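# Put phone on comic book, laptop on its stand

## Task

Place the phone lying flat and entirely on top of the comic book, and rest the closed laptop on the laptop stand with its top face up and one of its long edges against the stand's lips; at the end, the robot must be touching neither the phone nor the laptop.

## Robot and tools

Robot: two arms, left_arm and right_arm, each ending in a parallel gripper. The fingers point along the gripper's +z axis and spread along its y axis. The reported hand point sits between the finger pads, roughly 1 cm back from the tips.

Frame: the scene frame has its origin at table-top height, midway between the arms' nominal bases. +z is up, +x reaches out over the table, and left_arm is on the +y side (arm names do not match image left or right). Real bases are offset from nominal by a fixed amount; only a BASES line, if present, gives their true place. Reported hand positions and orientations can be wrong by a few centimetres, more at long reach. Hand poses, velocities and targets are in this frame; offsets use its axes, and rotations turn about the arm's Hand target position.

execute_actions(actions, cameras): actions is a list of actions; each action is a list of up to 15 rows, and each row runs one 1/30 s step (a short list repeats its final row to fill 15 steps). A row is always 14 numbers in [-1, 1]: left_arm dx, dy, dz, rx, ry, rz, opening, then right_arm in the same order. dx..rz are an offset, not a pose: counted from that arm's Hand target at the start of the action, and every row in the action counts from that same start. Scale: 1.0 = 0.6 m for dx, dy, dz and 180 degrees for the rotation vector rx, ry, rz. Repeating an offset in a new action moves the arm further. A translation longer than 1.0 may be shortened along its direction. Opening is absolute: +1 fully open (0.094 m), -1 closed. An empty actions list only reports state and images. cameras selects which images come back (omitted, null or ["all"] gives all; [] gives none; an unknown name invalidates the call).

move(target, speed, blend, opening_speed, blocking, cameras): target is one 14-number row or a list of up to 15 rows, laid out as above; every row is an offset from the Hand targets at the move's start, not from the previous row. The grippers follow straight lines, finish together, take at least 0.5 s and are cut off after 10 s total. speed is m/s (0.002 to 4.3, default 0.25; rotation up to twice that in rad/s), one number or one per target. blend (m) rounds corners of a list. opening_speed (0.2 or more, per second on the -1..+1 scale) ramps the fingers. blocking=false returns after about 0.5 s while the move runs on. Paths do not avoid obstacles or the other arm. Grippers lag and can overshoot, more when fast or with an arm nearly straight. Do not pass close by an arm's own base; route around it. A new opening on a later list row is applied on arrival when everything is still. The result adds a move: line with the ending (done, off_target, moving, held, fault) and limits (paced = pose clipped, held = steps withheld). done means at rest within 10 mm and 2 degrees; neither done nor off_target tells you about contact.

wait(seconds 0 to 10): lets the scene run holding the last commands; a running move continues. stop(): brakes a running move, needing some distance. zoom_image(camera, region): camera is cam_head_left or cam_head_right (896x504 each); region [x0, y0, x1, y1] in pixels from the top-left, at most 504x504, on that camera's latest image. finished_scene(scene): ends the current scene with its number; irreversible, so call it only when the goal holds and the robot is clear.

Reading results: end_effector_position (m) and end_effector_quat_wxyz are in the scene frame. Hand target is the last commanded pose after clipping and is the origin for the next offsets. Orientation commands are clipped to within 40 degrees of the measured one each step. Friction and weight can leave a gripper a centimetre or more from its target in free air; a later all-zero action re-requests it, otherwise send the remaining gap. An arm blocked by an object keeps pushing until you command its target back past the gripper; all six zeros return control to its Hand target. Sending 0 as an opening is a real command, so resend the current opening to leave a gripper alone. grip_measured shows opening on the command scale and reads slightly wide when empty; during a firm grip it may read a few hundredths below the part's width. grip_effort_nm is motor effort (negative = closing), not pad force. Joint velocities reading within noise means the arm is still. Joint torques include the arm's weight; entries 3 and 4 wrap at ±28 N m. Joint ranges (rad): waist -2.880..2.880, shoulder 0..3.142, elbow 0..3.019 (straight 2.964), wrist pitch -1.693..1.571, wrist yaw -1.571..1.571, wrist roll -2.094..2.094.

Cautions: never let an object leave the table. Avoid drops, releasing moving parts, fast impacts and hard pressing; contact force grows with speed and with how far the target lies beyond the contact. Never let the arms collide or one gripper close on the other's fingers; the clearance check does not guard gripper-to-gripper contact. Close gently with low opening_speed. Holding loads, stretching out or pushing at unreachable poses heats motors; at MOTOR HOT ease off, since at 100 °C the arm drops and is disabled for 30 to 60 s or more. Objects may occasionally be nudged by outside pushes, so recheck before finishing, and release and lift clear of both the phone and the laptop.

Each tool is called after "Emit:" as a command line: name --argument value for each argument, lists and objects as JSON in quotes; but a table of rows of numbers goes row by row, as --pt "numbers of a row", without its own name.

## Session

Emit:
execute_actions --actions '[]'

Emit:
zoom_image --camera "cam_head_left" --region '[150, 150, 650, 450]'

Emit:
zoom_image --camera "cam_head_right" --region '[150, 150, 650, 450]'

Scene clock: 0.00 s.
left_arm: end_effector_position=(+0.5762, +0.0326, +0.2203) grip_measured=+1.000 grip_effort_nm=n/a end_effector_quat_wxyz=(+0.373, -0.189, +0.872, +0.255) | right_arm: end_effector_position=(+0.2773, -0.6663, +0.2408) grip_measured=+1.000 grip_effort_nm=n/a end_effector_quat_wxyz=(+0.133, +0.606, +0.784, +0.005)
Joint positions: left_arm=[-0.632 1.766 1.516 -1.115 -0.923 -0.928 0.094] | right_arm=[-0.891 1.408 1.311 -1.216 -0.069 0.44 0.094]
Joint velocities: within noise
Joint torques (N m): no reading
Motor temperatures (°C): left_arm=[23 25 31 24 27 24 27] | right_arm=[26 30 29 25 24 23 25]
Heat: left arm: hottest elbow 31 °C; right arm: hottest shoulder 30 °C.
Hand target: left_arm +0.5823, +0.0284, +0.2385; +0.386, -0.198, +0.868, +0.242 | right_arm +0.2820, -0.6720, +0.2484; +0.142, +0.605, +0.783, +0.003
Tool commands: left_gripper/opening=+1.0 right_gripper/opening=+1.0

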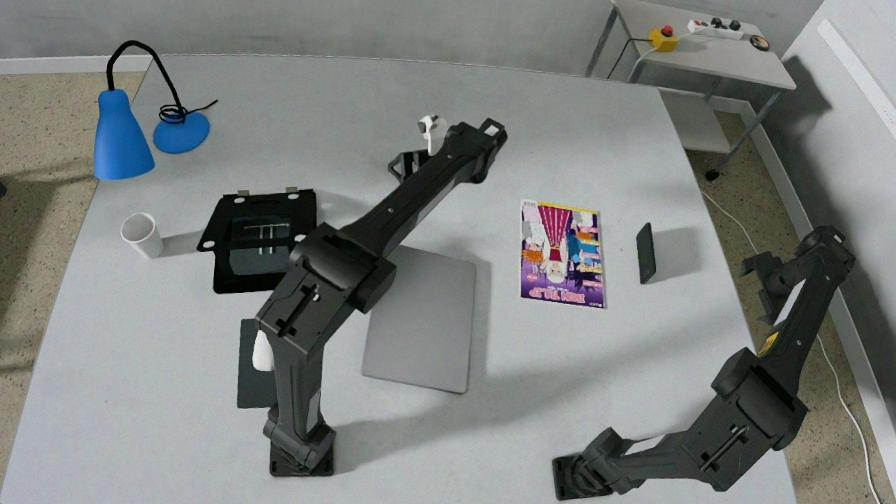

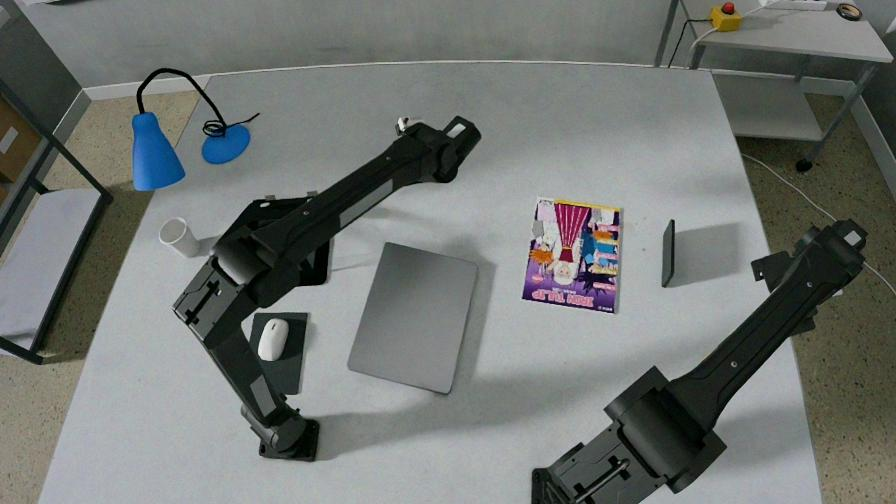

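Scaled by 1.008.

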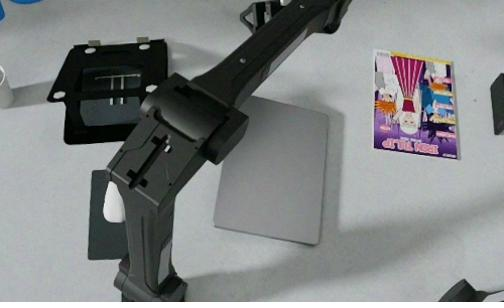

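Scaled by 1.008.

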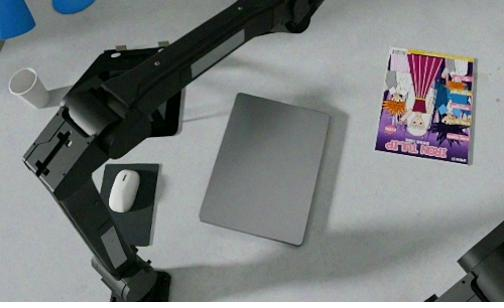

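Emit:
move --target '[-0.42,0.30,0.02,-0.52,0.042,-0.184,1,0.373,0.18,-0.12,0.009,0.095,0.341,1]'

Emit:
zoom_image --camera "cam_head_left" --region '[600, 180, 720, 300]'

Emit:
zoom_image --camera "cam_head_right" --region '[620, 180, 740, 300]'

Scene clock: 21.33 s.
left_arm: end_effector_position=(+0.3222, +0.2006, +0.2412) grip_measured=+1.000 grip_effort_nm=0.012 end_effector_quat_wxyz=(+0.107, -0.173, +0.806, -0.556) | right_arm: end_effector_position=(+0.4884, -0.5604, +0.1738) grip_measured=+1.000 grip_effort_nm=-0.012 end_effector_quat_wxyz=(-0.006, +0.126, +0.992, +0.002)
Joint positions: left_arm=[0.405 1.057 0.745 -1.344 1.202 0.069 0.094] | right_arm=[-0.457 1.873 1.736 -1.446 0 -0.198 0.094]
Joint velocities: within noise
Joint torques (N m): left_arm=[-0.09 -5.25 12.62 -0.02 0.62 0.15] | right_arm=[1.08 -19.55 12.94 -0.23 0.09 0.09]
Motor temperatures (°C): left_arm=[23 27 34 24 28 24 27] | right_arm=[26 32 36 25 24 23 25]
Heat: left arm: hottest elbow 34 °C; right arm: hottest elbow 36 °C.
Hand target: left_arm +0.3304, +0.2084, +0.2505; +0.119, -0.171, +0.806, -0.554 | right_arm +0.5059, -0.5640, +0.1765; +0.000, +0.118, +0.993, -0.001
Off the commanded pose: left_arm 0.015 m, 1 deg | right_arm 0.018 m, 1 deg.
move: off_target (left_arm, right_arm)

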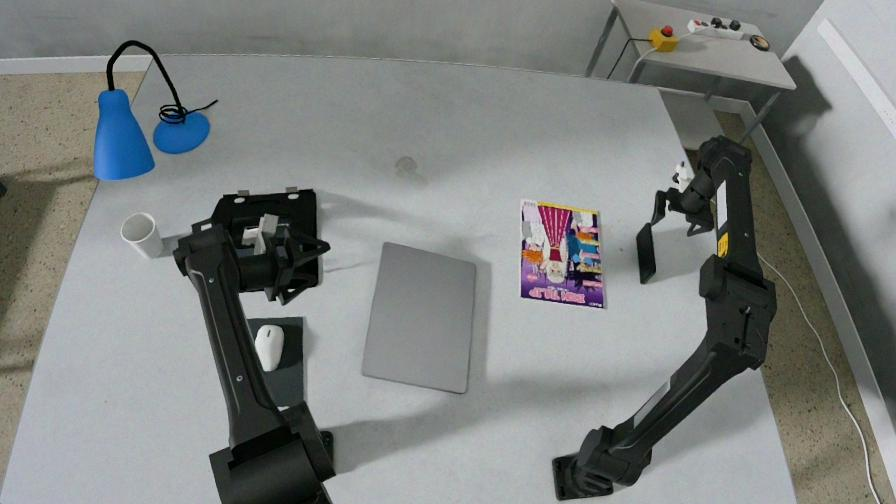

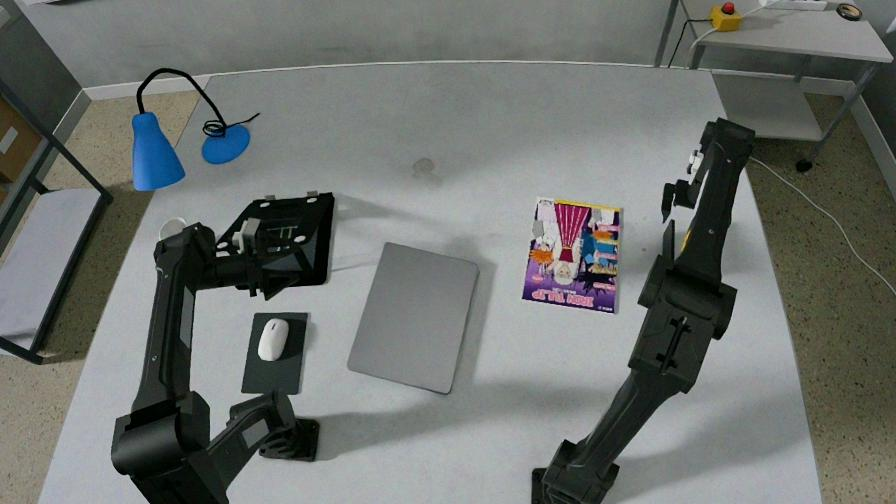

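Scaled by 4.200.

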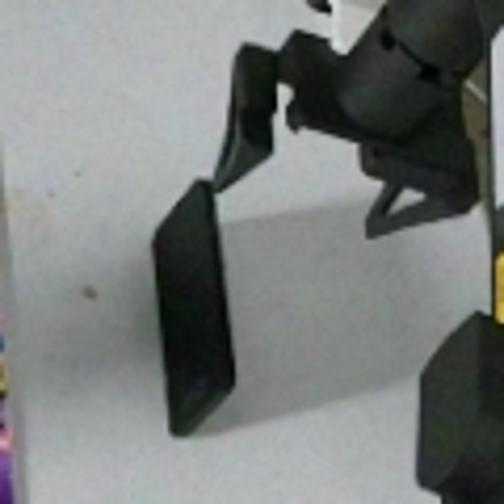

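Scaled by 4.200.

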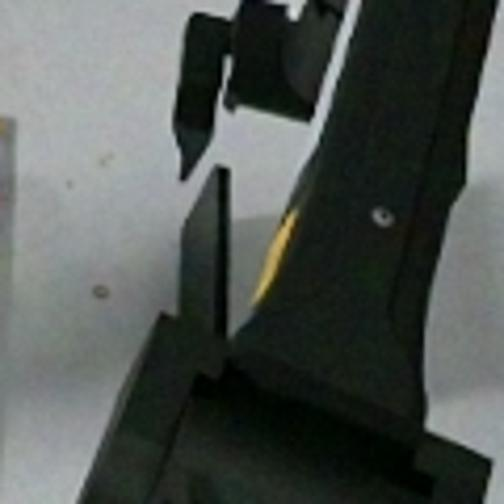

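Emit:
move --pt "0 0 0 0 0 0 1 -0.012 0 -0.12 0 0 0 1" --pt "0 0 0 0 0 0 1 -0.015 0.003 -0.21 0 0 0 1" --speed 0.13

Emit:
zoom_image --camera "cam_head_left" --region '[600, 180, 720, 300]'

Scene clock: 25.53 s.
left_arm: end_effector_position=(+0.3222, +0.2006, +0.2411) grip_measured=+1.000 grip_effort_nm=0.012 end_effector_quat_wxyz=(+0.107, -0.173, +0.806, -0.556) | right_arm: end_effector_position=(+0.4982, -0.5652, +0.0715) grip_measured=+1.000 grip_effort_nm=-0.012 end_effector_quat_wxyz=(+0.014, +0.124, +0.992, -0.005)
Joint positions: left_arm=[0.405 1.057 0.745 -1.345 1.202 0.071 0.094] | right_arm=[-0.457 1.945 1.568 -1.164 0 -0.203 0.094]
Joint velocities: within noise
Joint torques (N m): left_arm=[0.44 -5.42 12.48 -0.25 0.55 0.14] | right_arm=[0.73 -20.19 7.47 0.58 0.09 0.09]
Motor temperatures (°C): left_arm=[23 26 34 24 28 24 27] | right_arm=[26 32 37 25 24 23 25]
Heat: left arm: hottest elbow 34 °C; right arm: hottest elbow 37 °C.
Hand target: left_arm +0.3304, +0.2084, +0.2505; +0.118, -0.171, +0.806, -0.554 | right_arm +0.4968, -0.5621, +0.0503; +0.000, +0.118, +0.993, -0.001
Off the commanded pose: left_arm 0.015 m, 1 deg | right_arm 0.021 m, 2 deg.
move: off_target (left_arm, right_arm)

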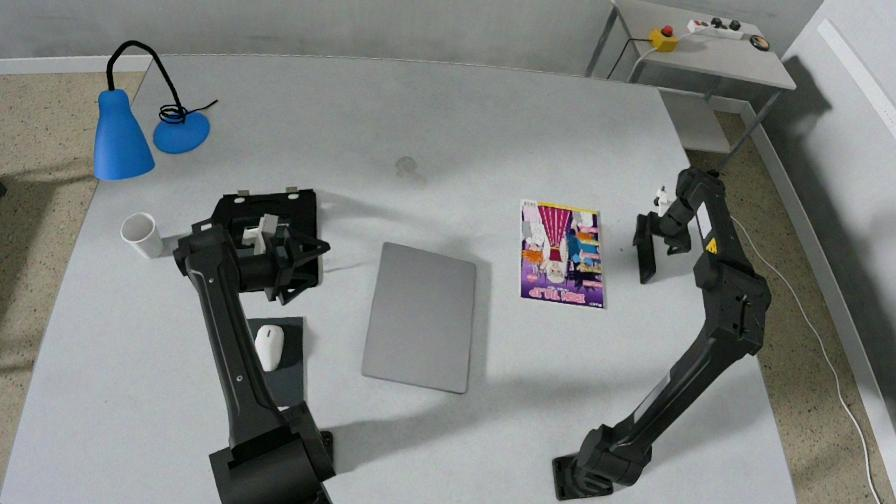

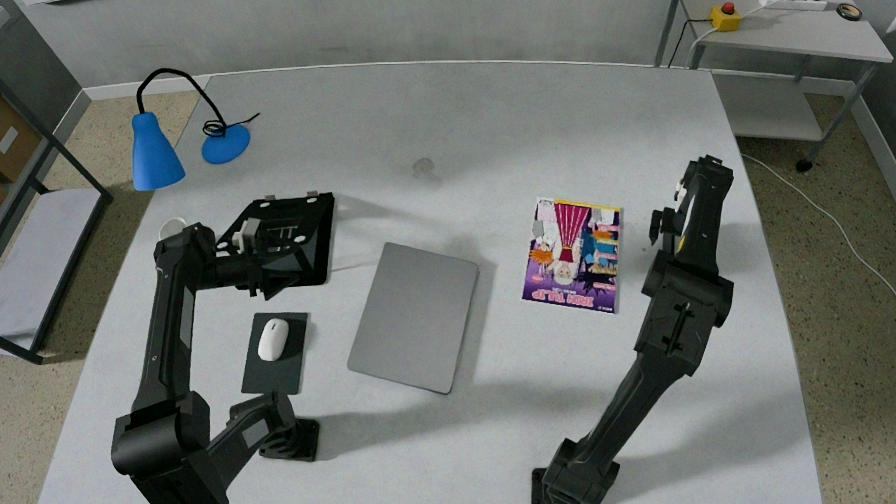

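Scaled by 4.200.

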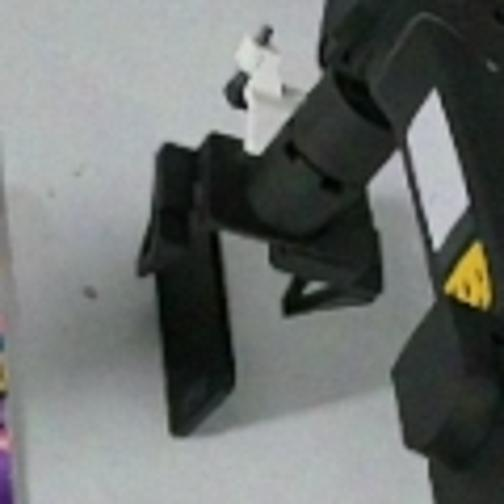

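Emit:
move --pt "0 0 0 0 0 0 1 0 0 0 0 0 0 -1" --opening_speed 0.5 --cameras '[]'

Emit:
move --pt "0 0 0.0 0 0 0 1 0.0 0.05 0.28 0 0 0 -1" --pt "0 0 0.0 0 0 0 1 -0.06 0.36 0.26 0.241 -0.345 -0.398 -1"

Emit:
move --pt "0 0 0.0 0 0 0 1 0.07 0 -0.2 0 0 0 -1"

Emit:
zoom_image --camera "cam_head_left" --region '[490, 170, 650, 330]'

Emit:
zoom_image --camera "cam_head_right" --region '[490, 170, 650, 330]'

Scene clock: 39.07 s.
left_arm: end_effector_position=(+0.3222, +0.2006, +0.2411) grip_measured=+1.000 grip_effort_nm=0.017 end_effector_quat_wxyz=(+0.107, -0.173, +0.806, -0.556) | right_arm: end_effector_position=(+0.4982, -0.5653, +0.0715) grip_measured=-0.848 grip_effort_nm=-1.023 end_effector_quat_wxyz=(+0.014, +0.123, +0.992, -0.005)
Joint positions: left_arm=[0.405 1.057 0.745 -1.345 1.202 0.071 0.094] | right_arm=[-0.457 1.945 1.568 -1.164 0 -0.204 0.007]
Joint velocities: within noise
Joint torques (N m): left_arm=[-0.26 -5.77 12.67 -0.08 0.59 0.11] | right_arm=[0.79 -20.48 7.47 0.57 0.09 0.1]
Motor temperatures (°C): left_arm=[23 26 35 24 28 24 27] | right_arm=[26 33 36 25 24 23 25]
Heat: left arm: hottest elbow 35 °C; right arm: hottest elbow 36 °C.
Hand target: left_arm +0.3304, +0.2084, +0.2505; +0.118, -0.171, +0.806, -0.554 | right_arm +0.4967, -0.5622, +0.0503; +0.000, +0.118, +0.993, -0.001
Off the commanded pose: left_arm 0.015 m, 1 deg | right_arm 0.021 m, 2 deg.
move: off_target (left_arm, right_arm)
No camera images: "cameras" was empty.

Scene clock: 44.40 s.
left_arm: end_effector_position=(+0.3222, +0.2006, +0.2411) grip_measured=+1.000 grip_effort_nm=0.012 end_effector_quat_wxyz=(+0.107, -0.173, +0.806, -0.556) | right_arm: end_effector_position=(+0.4605, -0.3510, +0.1939) grip_measured=-0.849 grip_effort_nm=-1.033 end_effector_quat_wxyz=(+0.417, +0.620, +0.555, +0.366)
Joint positions: left_arm=[0.405 1.057 0.745 -1.345 1.202 0.071 0.094] | right_arm=[-0.071 1.211 0.596 0.22 0.052 1.582 0.007]
Joint velocities: within noise
Joint torques (N m): left_arm=[0.09 -5.71 12.6 -0.05 0.61 0.2] | right_arm=[1.2 -11.58 8.18 2.69 0.15 0.12]
Motor temperatures (°C): left_arm=[23 26 36 24 28 24 27] | right_arm=[26 34 36 25 24 23 25]
Heat: left arm: hottest elbow 36 °C; right arm: hottest elbow 36 °C.
Hand target: left_arm +0.3304, +0.2084, +0.2505; +0.118, -0.171, +0.806, -0.554 | right_arm +0.4607, -0.3461, +0.2064; +0.427, +0.611, +0.546, +0.381
Off the commanded pose: left_arm 0.015 m, 1 deg | right_arm 0.013 m, 3 deg.
move: off_target (left_arm, right_arm)

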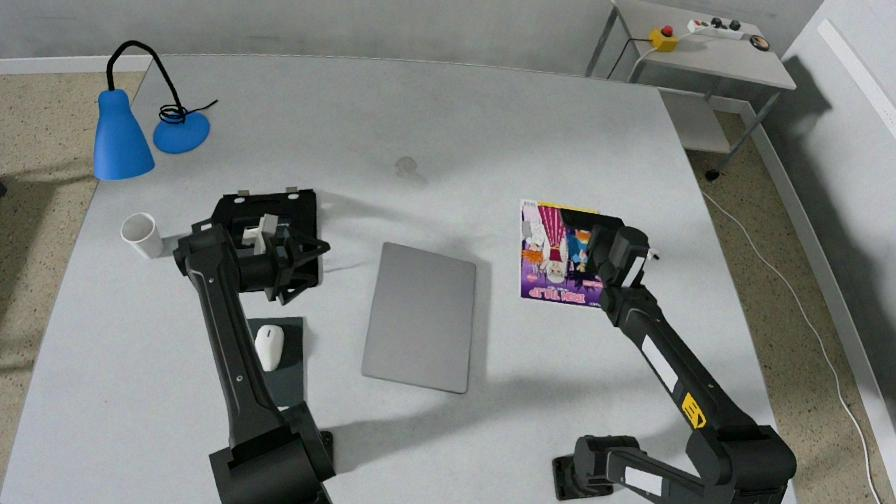

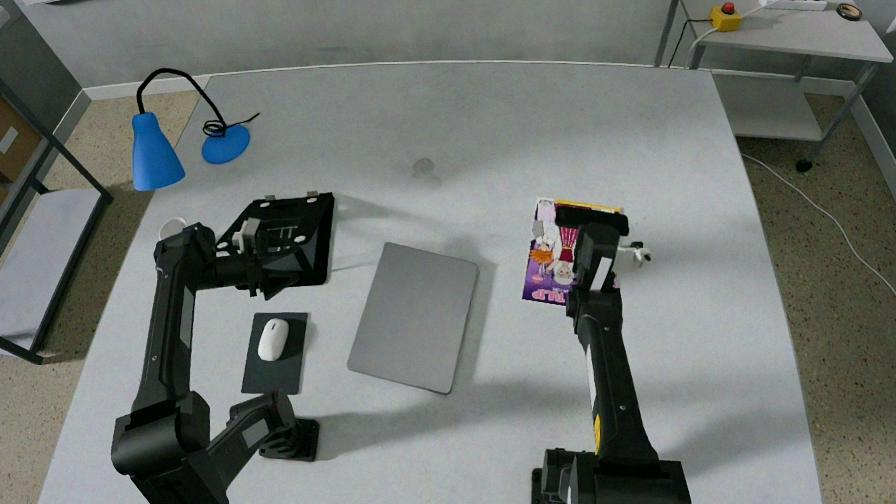

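Scene clock: 45.77 s.
left_arm: end_effector_position=(+0.3222, +0.2006, +0.2411) grip_measured=+1.000 grip_effort_nm=0.012 end_effector_quat_wxyz=(+0.107, -0.173, +0.806, -0.556) | right_arm: end_effector_position=(+0.4914, -0.3518, +0.0741) grip_measured=-0.849 grip_effort_nm=-1.043 end_effector_quat_wxyz=(+0.417, +0.621, +0.554, +0.365)
Joint positions: left_arm=[0.405 1.057 0.745 -1.345 1.202 0.071 0.094] | right_arm=[-0.067 1.631 0.559 0.675 0.058 1.586 0.007]
Joint velocities: within noise
Joint torques (N m): left_arm=[-0.44 -6.18 12.4 -0.1 0.59 0.15] | right_arm=[1.38 -13.39 6.9 2.56 0.15 0.15]
Motor temperatures (°C): left_arm=[23 26 36 24 28 24 27] | right_arm=[26 34 36 25 24 23 25]
Heat: left arm: hottest elbow 36 °C; right arm: hottest elbow 36 °C.
Hand target: left_arm +0.3304, +0.2084, +0.2505; +0.118, -0.171, +0.806, -0.554 | right_arm +0.5028, -0.3463, +0.0864; +0.428, +0.611, +0.546, +0.381
Off the commanded pose: left_arm 0.015 m, 1 deg | right_arm 0.018 m, 3 deg.
move: off_target (left_arm, right_arm)

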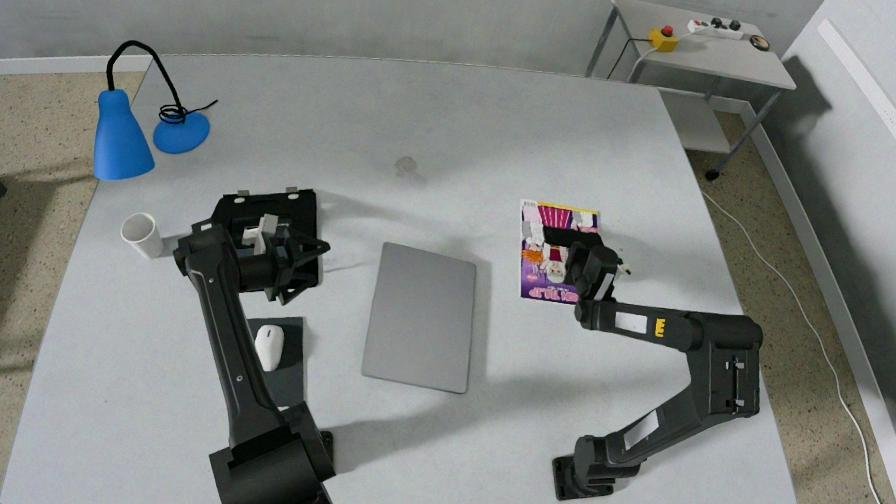

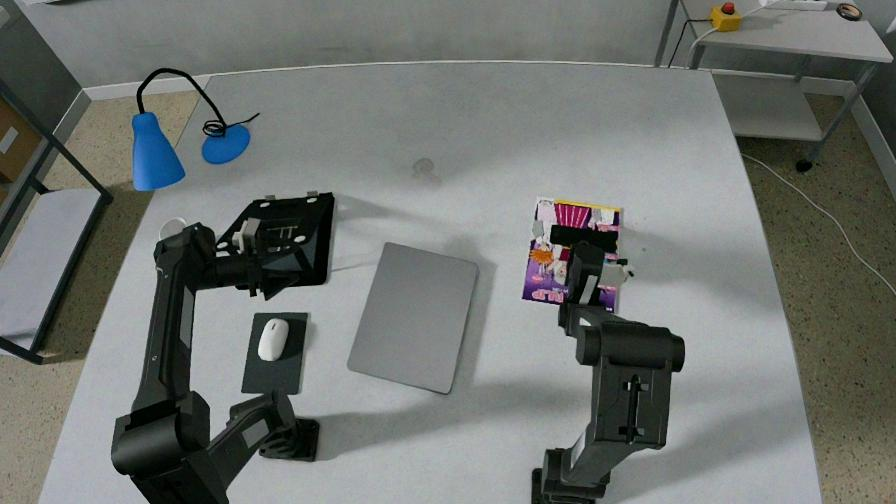

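Scaled by 3.150.

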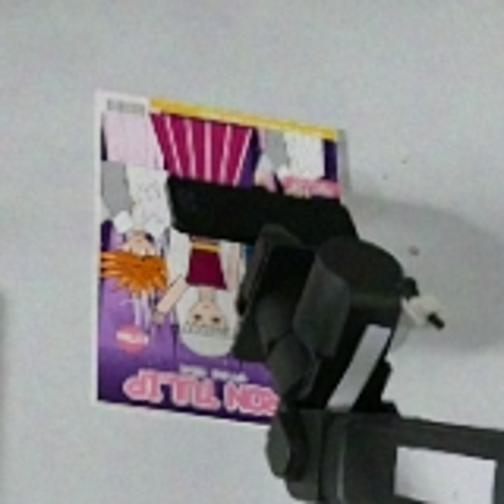

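Scaled by 3.150.

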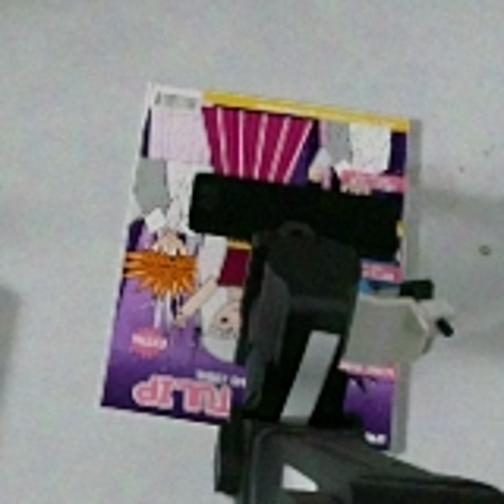

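Emit:
move --pt "0 0 0.0 0 0 0 1 -0.005 0 -0.07 0 0 0 -1" --pt "0 0 0.0 0 0 0 1 -0.005 0 -0.095 0 0 0 -1" --speed 0.1 --cameras '[]'

Emit:
move --pt "0 0 0.0 0 0 0 1 0 0 0 0 0 0 -1" --pt "0 0 0.0 0 0 0 1 0 0 0 0 0 0 -0.45" --opening_speed 0.4

Emit:
zoom_image --camera "cam_head_left" --region '[490, 170, 650, 330]'

Scene clock: 49.93 s.
left_arm: end_effector_position=(+0.3222, +0.2006, +0.2411) grip_measured=+1.000 grip_effort_nm=0.012 end_effector_quat_wxyz=(+0.107, -0.173, +0.806, -0.556) | right_arm: end_effector_position=(+0.4982, -0.3522, +0.0370) grip_measured=-0.849 grip_effort_nm=-1.038 end_effector_quat_wxyz=(+0.431, +0.612, +0.544, +0.379)
Joint positions: left_arm=[0.405 1.057 0.745 -1.345 1.202 0.071 0.094] | right_arm=[-0.067 1.805 0.559 0.896 0.058 1.587 0.007]
Joint velocities: within noise
Joint torques (N m): left_arm=[-0.85 -5.07 12.53 -0.03 0.56 0.21] | right_arm=[1.26 -12.63 4.48 2.24 0.14 0.13]
Motor temperatures (°C): left_arm=[23 26 36 24 28 24 27] | right_arm=[26 33 36 25 24 23 26]
Heat: left arm: hottest elbow 36 °C; right arm: hottest elbow 36 °C.
Hand target: left_arm +0.3304, +0.2083, +0.2505; +0.118, -0.171, +0.806, -0.554 | right_arm +0.4998, -0.3463, +0.0295; +0.428, +0.611, +0.546, +0.382
Off the commanded pose: left_arm 0.015 m, 1 deg | right_arm 0.010 m, 1 deg.
move: off_target (left_arm)
No camera images: "cameras" was empty.

Scene clock: 52.33 s.
left_arm: end_effector_position=(+0.3222, +0.2006, +0.2411) grip_measured=+1.000 grip_effort_nm=0.012 end_effector_quat_wxyz=(+0.107, -0.173, +0.806, -0.556) | right_arm: end_effector_position=(+0.4977, -0.3522, +0.0345) grip_measured=-0.452 grip_effort_nm=0.056 end_effector_quat_wxyz=(+0.429, +0.614, +0.545, +0.377)
Joint positions: left_arm=[0.405 1.057 0.745 -1.345 1.202 0.071 0.094] | right_arm=[-0.067 1.81 0.559 0.896 0.059 1.587 0.026]
Joint velocities: within noise
Joint torques (N m): left_arm=[-0.79 -5.01 12.78 -0.17 0.55 0.15] | right_arm=[1.26 -13.16 4.48 2.32 0.12 0.13]
Motor temperatures (°C): left_arm=[23 25 36 24 28 24 27] | right_arm=[26 33 36 25 24 23 26]
Heat: left arm: hottest elbow 36 °C; right arm: hottest elbow 36 °C.
Hand target: left_arm +0.3304, +0.2083, +0.2505; +0.118, -0.171, +0.806, -0.554 | right_arm +0.4998, -0.3463, +0.0294; +0.427, +0.611, +0.546, +0.381
Off the commanded pose: left_arm 0.015 m, 1 deg | right_arm 0.008 m, 1 deg.
move: off_target (left_arm)

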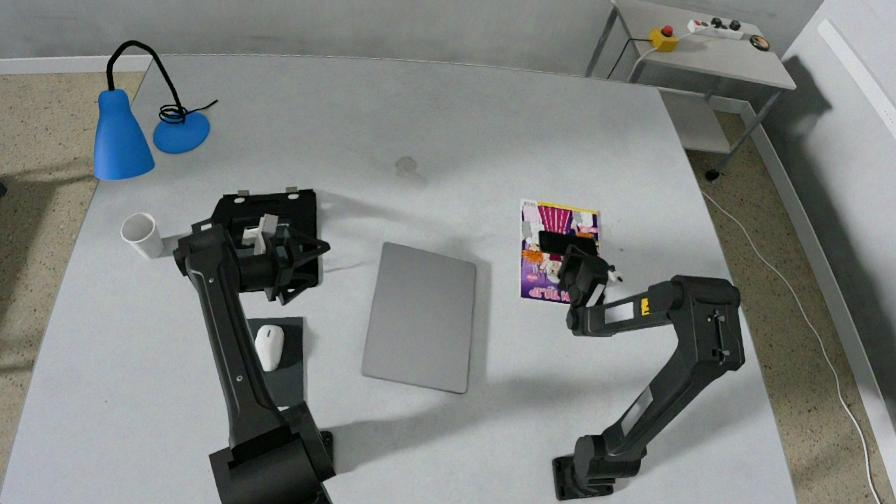

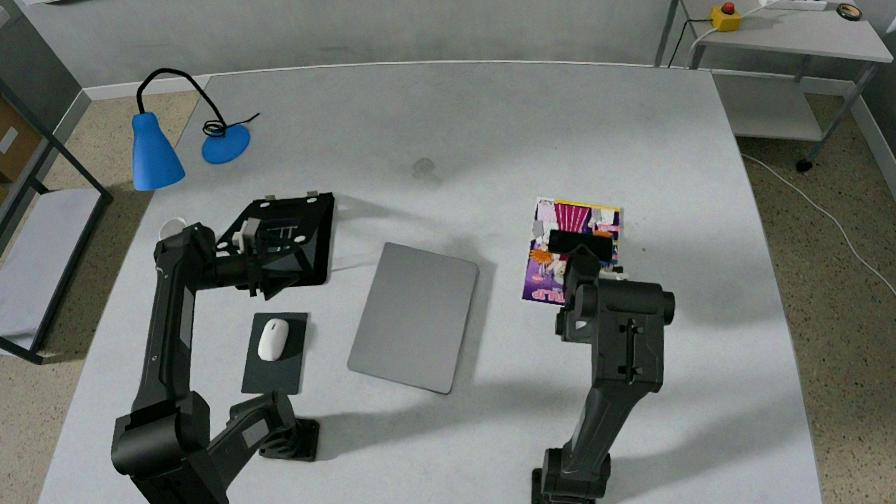

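Scaled by 3.150.

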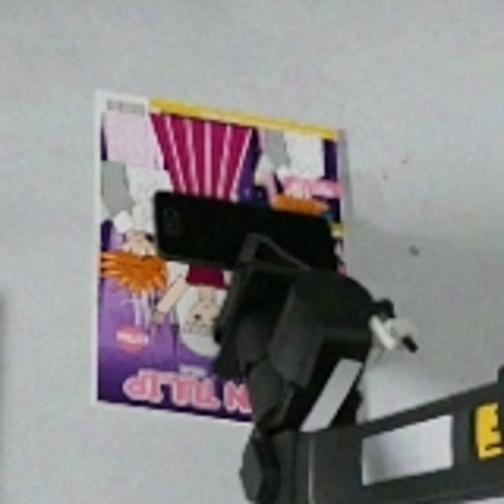

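Emit:
move --target '[0,0,0,0,0,0,1,-0.2,0.028,0.0,0,0,0,-0.45]' --speed 3

Emit:
zoom_image --camera "cam_head_left" --region '[490, 170, 650, 330]'

Emit:
zoom_image --camera "cam_head_right" --region '[490, 170, 650, 330]'

Scene clock: 56.30 s.
left_arm: end_effector_position=(+0.3222, +0.2006, +0.2411) grip_measured=+1.000 grip_effort_nm=0.012 end_effector_quat_wxyz=(+0.107, -0.173, +0.806, -0.556) | right_arm: end_effector_position=(+0.3833, -0.3348, +0.0253) grip_measured=-0.451 grip_effort_nm=0.056 end_effector_quat_wxyz=(+0.428, +0.615, +0.547, +0.374)
Joint positions: left_arm=[0.405 1.057 0.745 -1.345 1.202 0.071 0.094] | right_arm=[-0.025 1.733 0.25 1.118 0.099 1.599 0.026]
Joint velocities: within noise
Joint torques (N m): left_arm=[-0.21 -5.66 12.52 -0.09 0.61 0.15] | right_arm=[1.08 -11.63 1.33 2.14 0.1 0.2]
Motor temperatures (°C): left_arm=[23 25 36 24 28 24 27] | right_arm=[26 33 36 25 24 23 25]
Heat: left arm: hottest elbow 36 °C; right arm: hottest elbow 36 °C.
Hand target: left_arm +0.3304, +0.2083, +0.2505; +0.118, -0.171, +0.806, -0.554 | right_arm +0.3799, -0.3294, +0.0294; +0.428, +0.611, +0.546, +0.381
Off the commanded pose: left_arm 0.015 m, 1 deg | right_arm 0.008 m, 1 deg.
move: off_target (left_arm)

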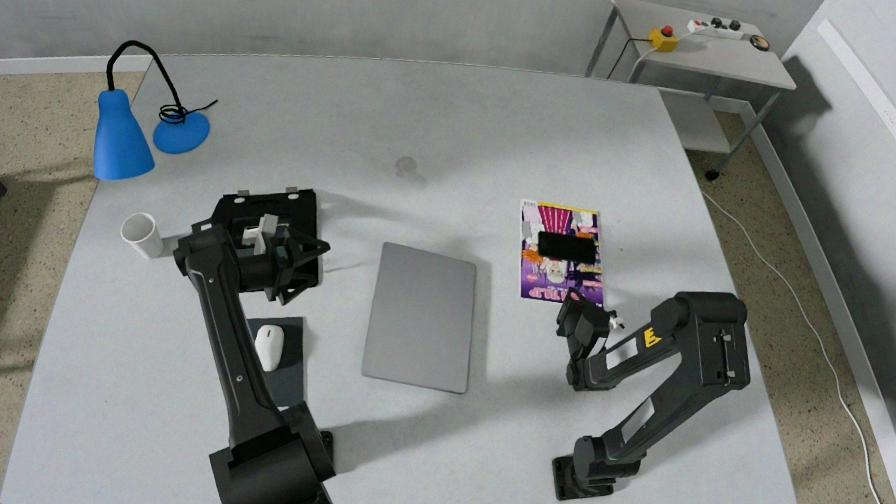

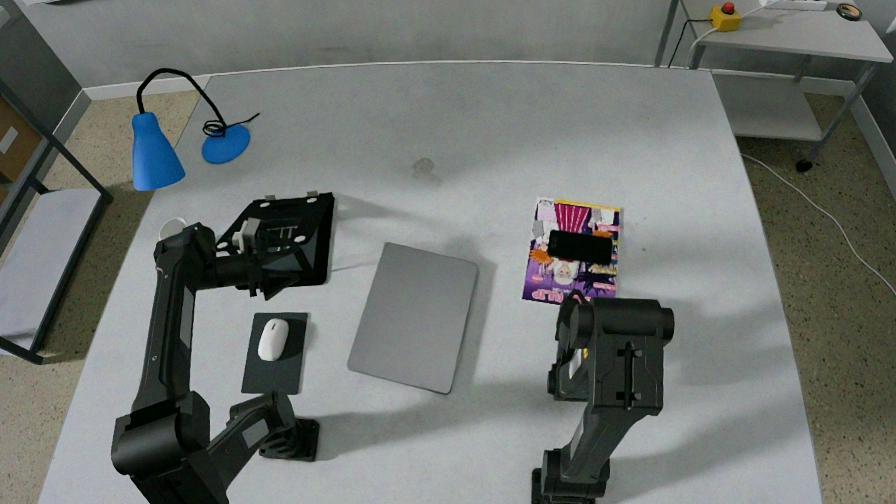

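Scaled by 3.150.

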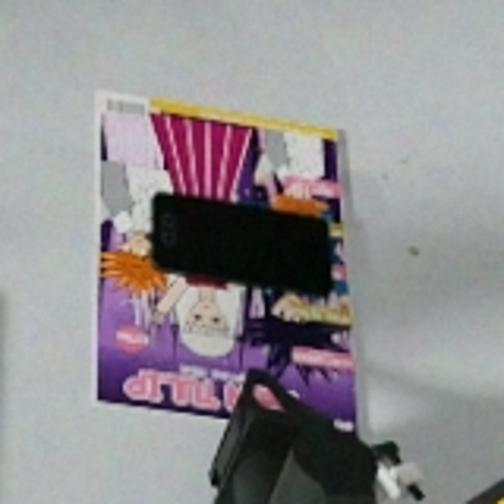

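Scaled by 3.150.

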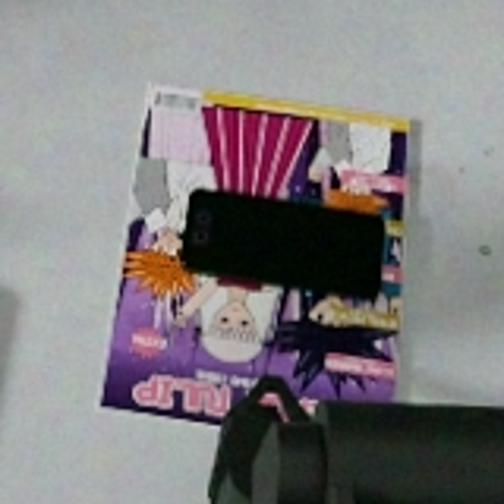

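Emit:
move --pt "-0.025 -0.005 -0.2 0 0 0 0.6 -0.2 -0.05 0.05 0 0 0 -0.45" --pt "-0.025 -0.005 -0.34 0 0 0 0.6 -0.25 -0.1 0.2 0 0 0 -0.45" --speed 0.18

Emit:
zoom_image --camera "cam_head_left" --region '[220, 220, 440, 400]'

Scene clock: 65.17 s.
left_arm: end_effector_position=(+0.3184, +0.2031, +0.1530) grip_measured=+0.602 grip_effort_nm=-0.085 end_effector_quat_wxyz=(+0.117, -0.165, +0.808, -0.554) | right_arm: end_effector_position=(+0.3106, -0.3424, +0.0365) grip_measured=-0.451 grip_effort_nm=0.056 end_effector_quat_wxyz=(+0.417, +0.618, +0.549, +0.378)
Joint positions: left_arm=[0.421 1.186 0.577 -1.064 1.201 0.118 0.075] | right_arm=[-0.09 1.585 0.059 1.151 0.023 1.589 0.026]
Joint velocities: within noise
Joint torques (N m): left_arm=[-0.15 -6.36 7.34 0.62 0.57 0.06] | right_arm=[1.38 -5.95 3.33 1.54 0.13 0.1]
Motor temperatures (°C): left_arm=[23 25 37 24 28 24 27] | right_arm=[26 33 34 25 24 23 25]
Heat: left arm: hottest elbow 37 °C; right arm: hottest elbow 34 °C.
Hand target: left_arm +0.3176, +0.2059, +0.1486; +0.119, -0.171, +0.806, -0.554 (not the last commanded pose) | right_arm +0.3190, -0.3390, +0.0351; +0.415, +0.615, +0.552, +0.381 (not the last commanded pose)
Off the commanded pose: left_arm 0.107 m, 1 deg | right_arm 0.147 m, 1 deg.
move: held (right_arm; a check stopped the path), off_target (left_arm; braked when a check withheld steps of right_arm); path passed 0 of 2 targets; limits=held
pose unreachable (right arm): on one or more control steps of this call, first in action 0 (counted from 0), this arm could not follow its commanded pose, so it was not sent that pose on those steps. It may still have moved: this result reports where it is.
cause: moving toward the commanded pose would bring two parts of the arm too close to each other (its shoulder (the part past joint 1) and its forearm (the part past joint 3), with joints 2 (shoulder) and 3 (elbow) between them).

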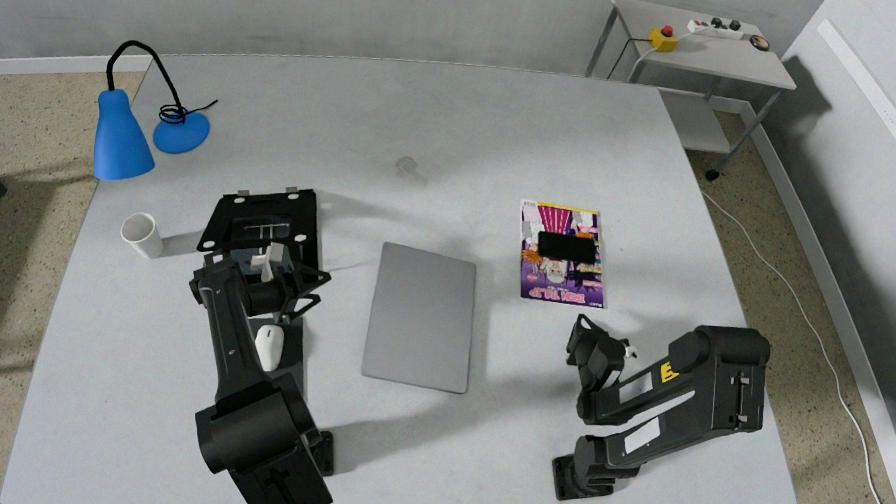

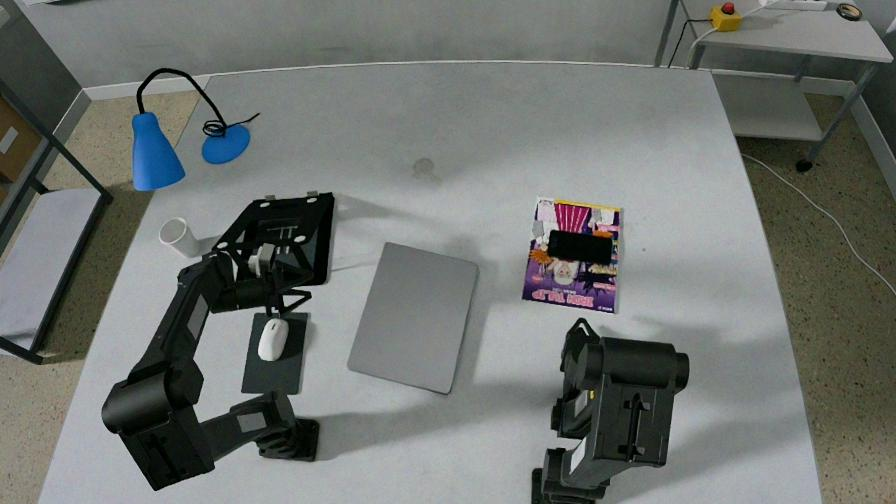

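Scaled by 2.291.

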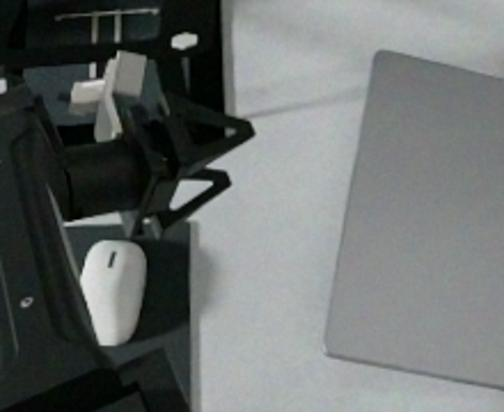

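Emit:
move --pt "0.004 -0.05 0 0 0 0 0.6 0 0 0.1 0 0 0 -0.45" --pt "0.004 -0.055 -0.178 0 0 0 0.6 0 -0.1 0.22 0 0 0 -0.45" --speed 0.12

Emit:
zoom_image --camera "cam_head_left" --region '[240, 220, 440, 400]'

Emit:
zoom_image --camera "cam_head_right" --region '[240, 220, 440, 400]'

Scene clock: 70.70 s.
left_arm: end_effector_position=(+0.3236, +0.1783, +0.0456) grip_measured=+0.602 grip_effort_nm=-0.085 end_effector_quat_wxyz=(+0.127, -0.171, +0.806, -0.553) | right_arm: end_effector_position=(+0.3032, -0.3886, +0.1367) grip_measured=-0.451 grip_effort_nm=0.056 end_effector_quat_wxyz=(+0.394, +0.626, +0.559, +0.374)
Joint positions: left_arm=[0.319 1.443 0.37 -0.275 1.196 -0.224 0.075] | right_arm=[-0.364 0.775 0.207 0.13 -0.252 1.487 0.026]
Joint velocities: within noise
Joint torques (N m): left_arm=[-2.55 -8.06 4.55 1.17 0.48 -0.04] | right_arm=[-0.32 -3.14 13.07 1.17 -0.08 0.01]
Motor temperatures (°C): left_arm=[23 25 36 24 28 24 27] | right_arm=[26 33 34 25 24 23 25]
Heat: left arm: hottest elbow 36 °C; right arm: hottest elbow 34 °C.
Hand target: left_arm +0.3201, +0.1729, +0.0418; +0.119, -0.171, +0.806, -0.554 | right_arm +0.3190, -0.3989, +0.1672; +0.415, +0.615, +0.552, +0.381
Off the commanded pose: left_arm 0.007 m, 1 deg | right_arm 0.036 m, 3 deg.
move: off_target (right_arm)

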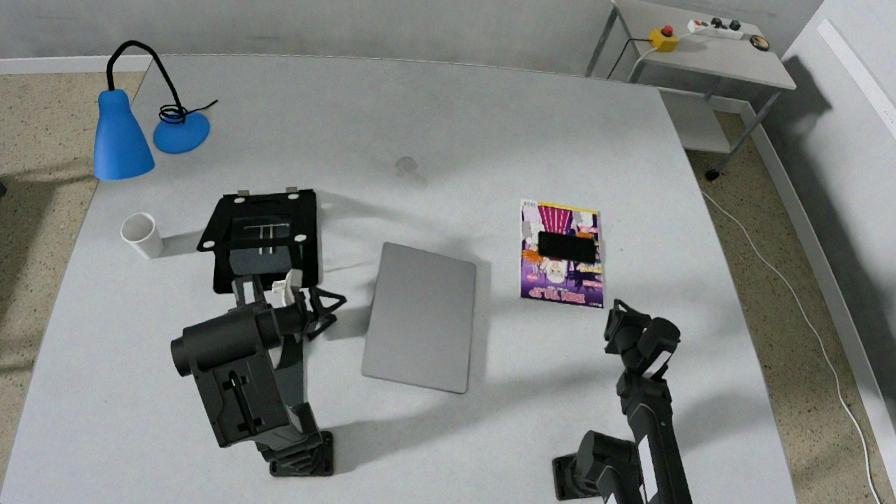

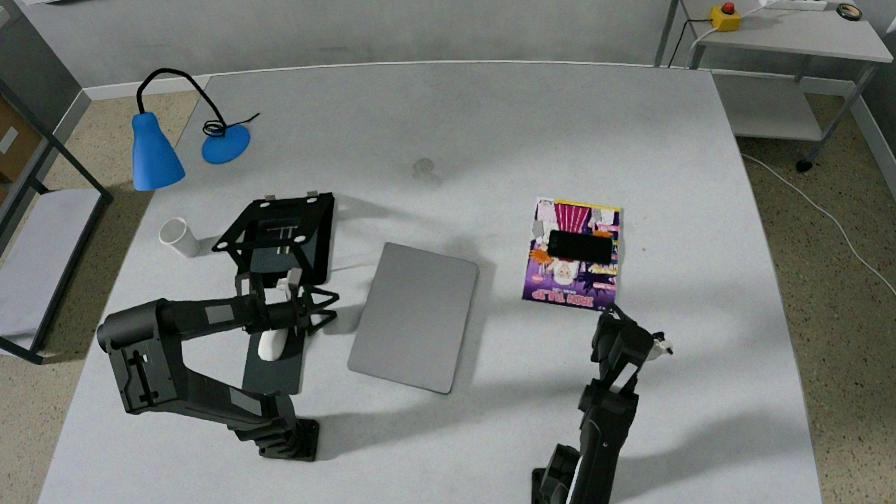

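Scaled by 2.520.

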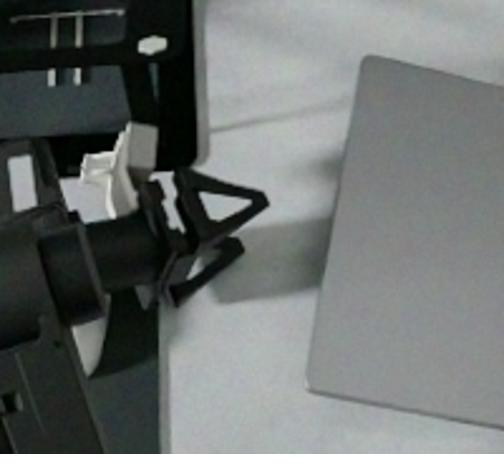

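Scaled by 2.520.

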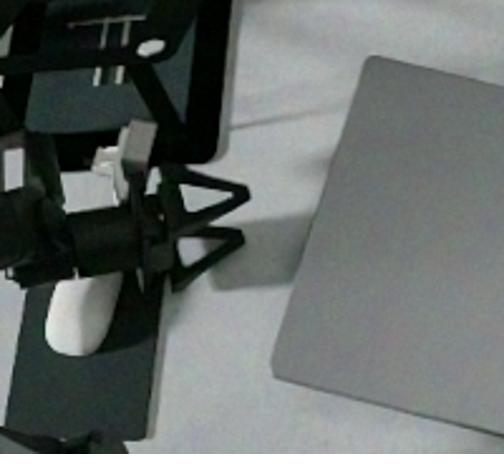

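Emit:
move --pt "0.01 -0.175 -0.015 0 0 0 0.6 -0.1 0 0 0 0 0 -0.45" --pt "0.01 -0.195 -0.008 0 0 0 0.6 -0.1 0 0 0 0 0 -0.45" --speed 0.1

Emit:
zoom_image --camera "cam_head_left" --region '[280, 220, 480, 400]'

Emit:
zoom_image --camera "cam_head_right" --region '[280, 220, 480, 400]'

Scene clock: 76.07 s.
left_arm: end_effector_position=(+0.3337, +0.0607, +0.0427) grip_measured=+0.602 grip_effort_nm=-0.061 end_effector_quat_wxyz=(+0.130, -0.170, +0.804, -0.554) | right_arm: end_effector_position=(+0.2642, -0.3976, +0.1739) grip_measured=-0.451 grip_effort_nm=0.056 end_effector_quat_wxyz=(+0.417, +0.611, +0.552, +0.386)
Joint positions: left_arm=[-0.18 1.522 0.23 0.697 0.891 -1.065 0.075] | right_arm=[-0.51 0.469 0.207 -0.131 -0.387 1.428 0.026]
Joint velocities: within noise
Joint torques (N m): left_arm=[-2.61 -6.83 3.17 1.89 0.05 0.01] | right_arm=[-0.32 -1.44 8.95 1.17 -0.11 0.01]
Motor temperatures (°C): left_arm=[23 25 35 24 28 24 27] | right_arm=[26 33 35 25 24 23 25]
Heat: left arm: hottest elbow 35 °C; right arm: hottest elbow 35 °C.
Hand target: left_arm +0.3260, +0.0559, +0.0369; +0.118, -0.171, +0.807, -0.553 | right_arm +0.2590, -0.3990, +0.1671; +0.415, +0.615, +0.552, +0.381
Off the commanded pose: left_arm 0.011 m, 1 deg | right_arm 0.009 m, 1 deg.
move: off_target (left_arm)

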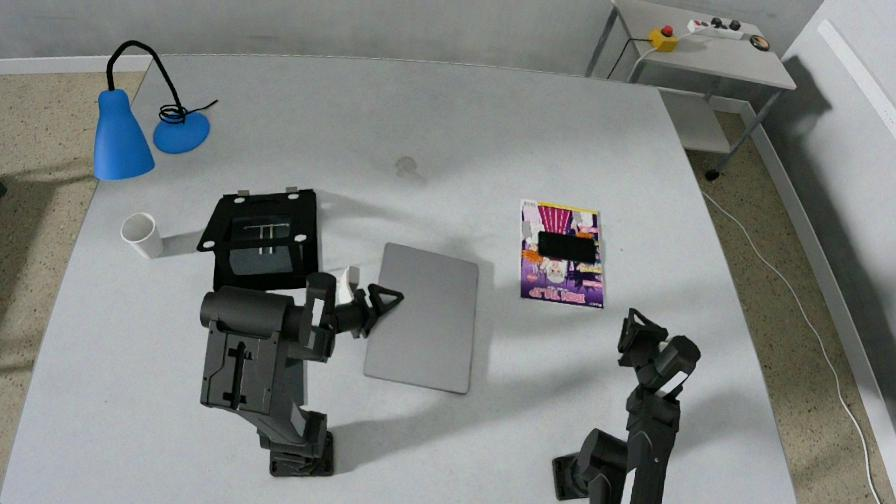

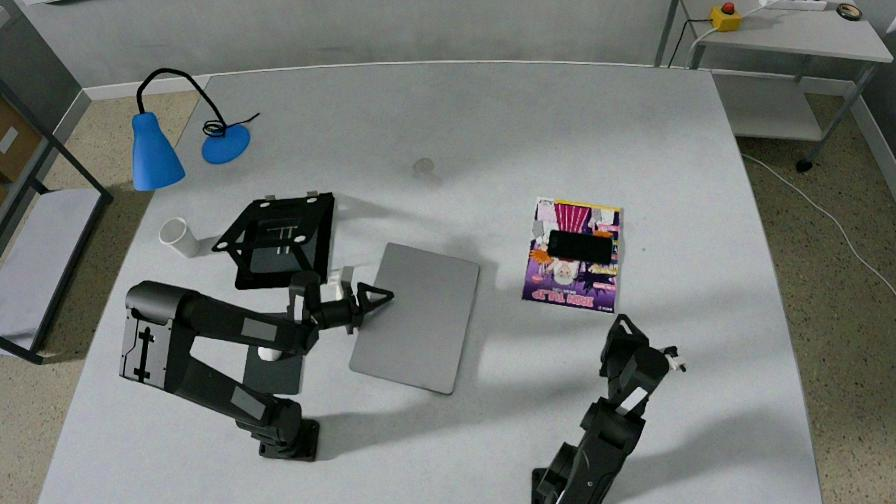

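Scaled by 2.520.

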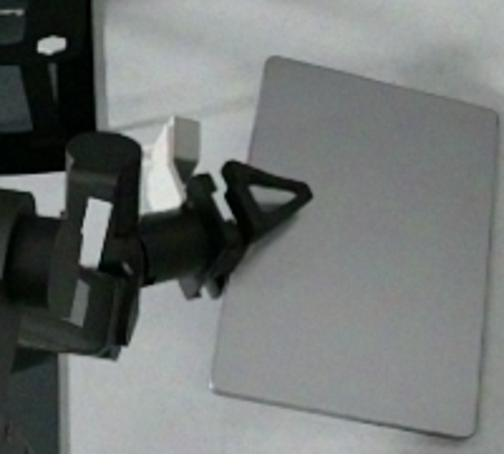

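Scaled by 2.520.

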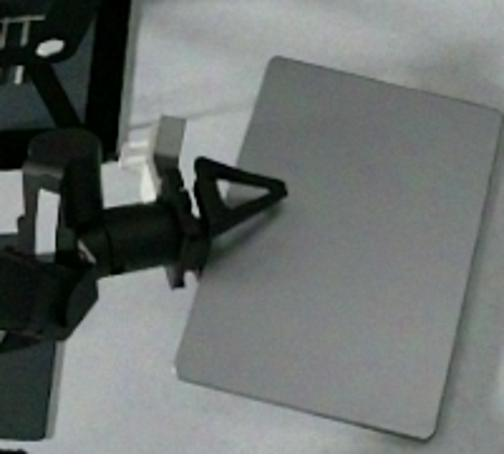

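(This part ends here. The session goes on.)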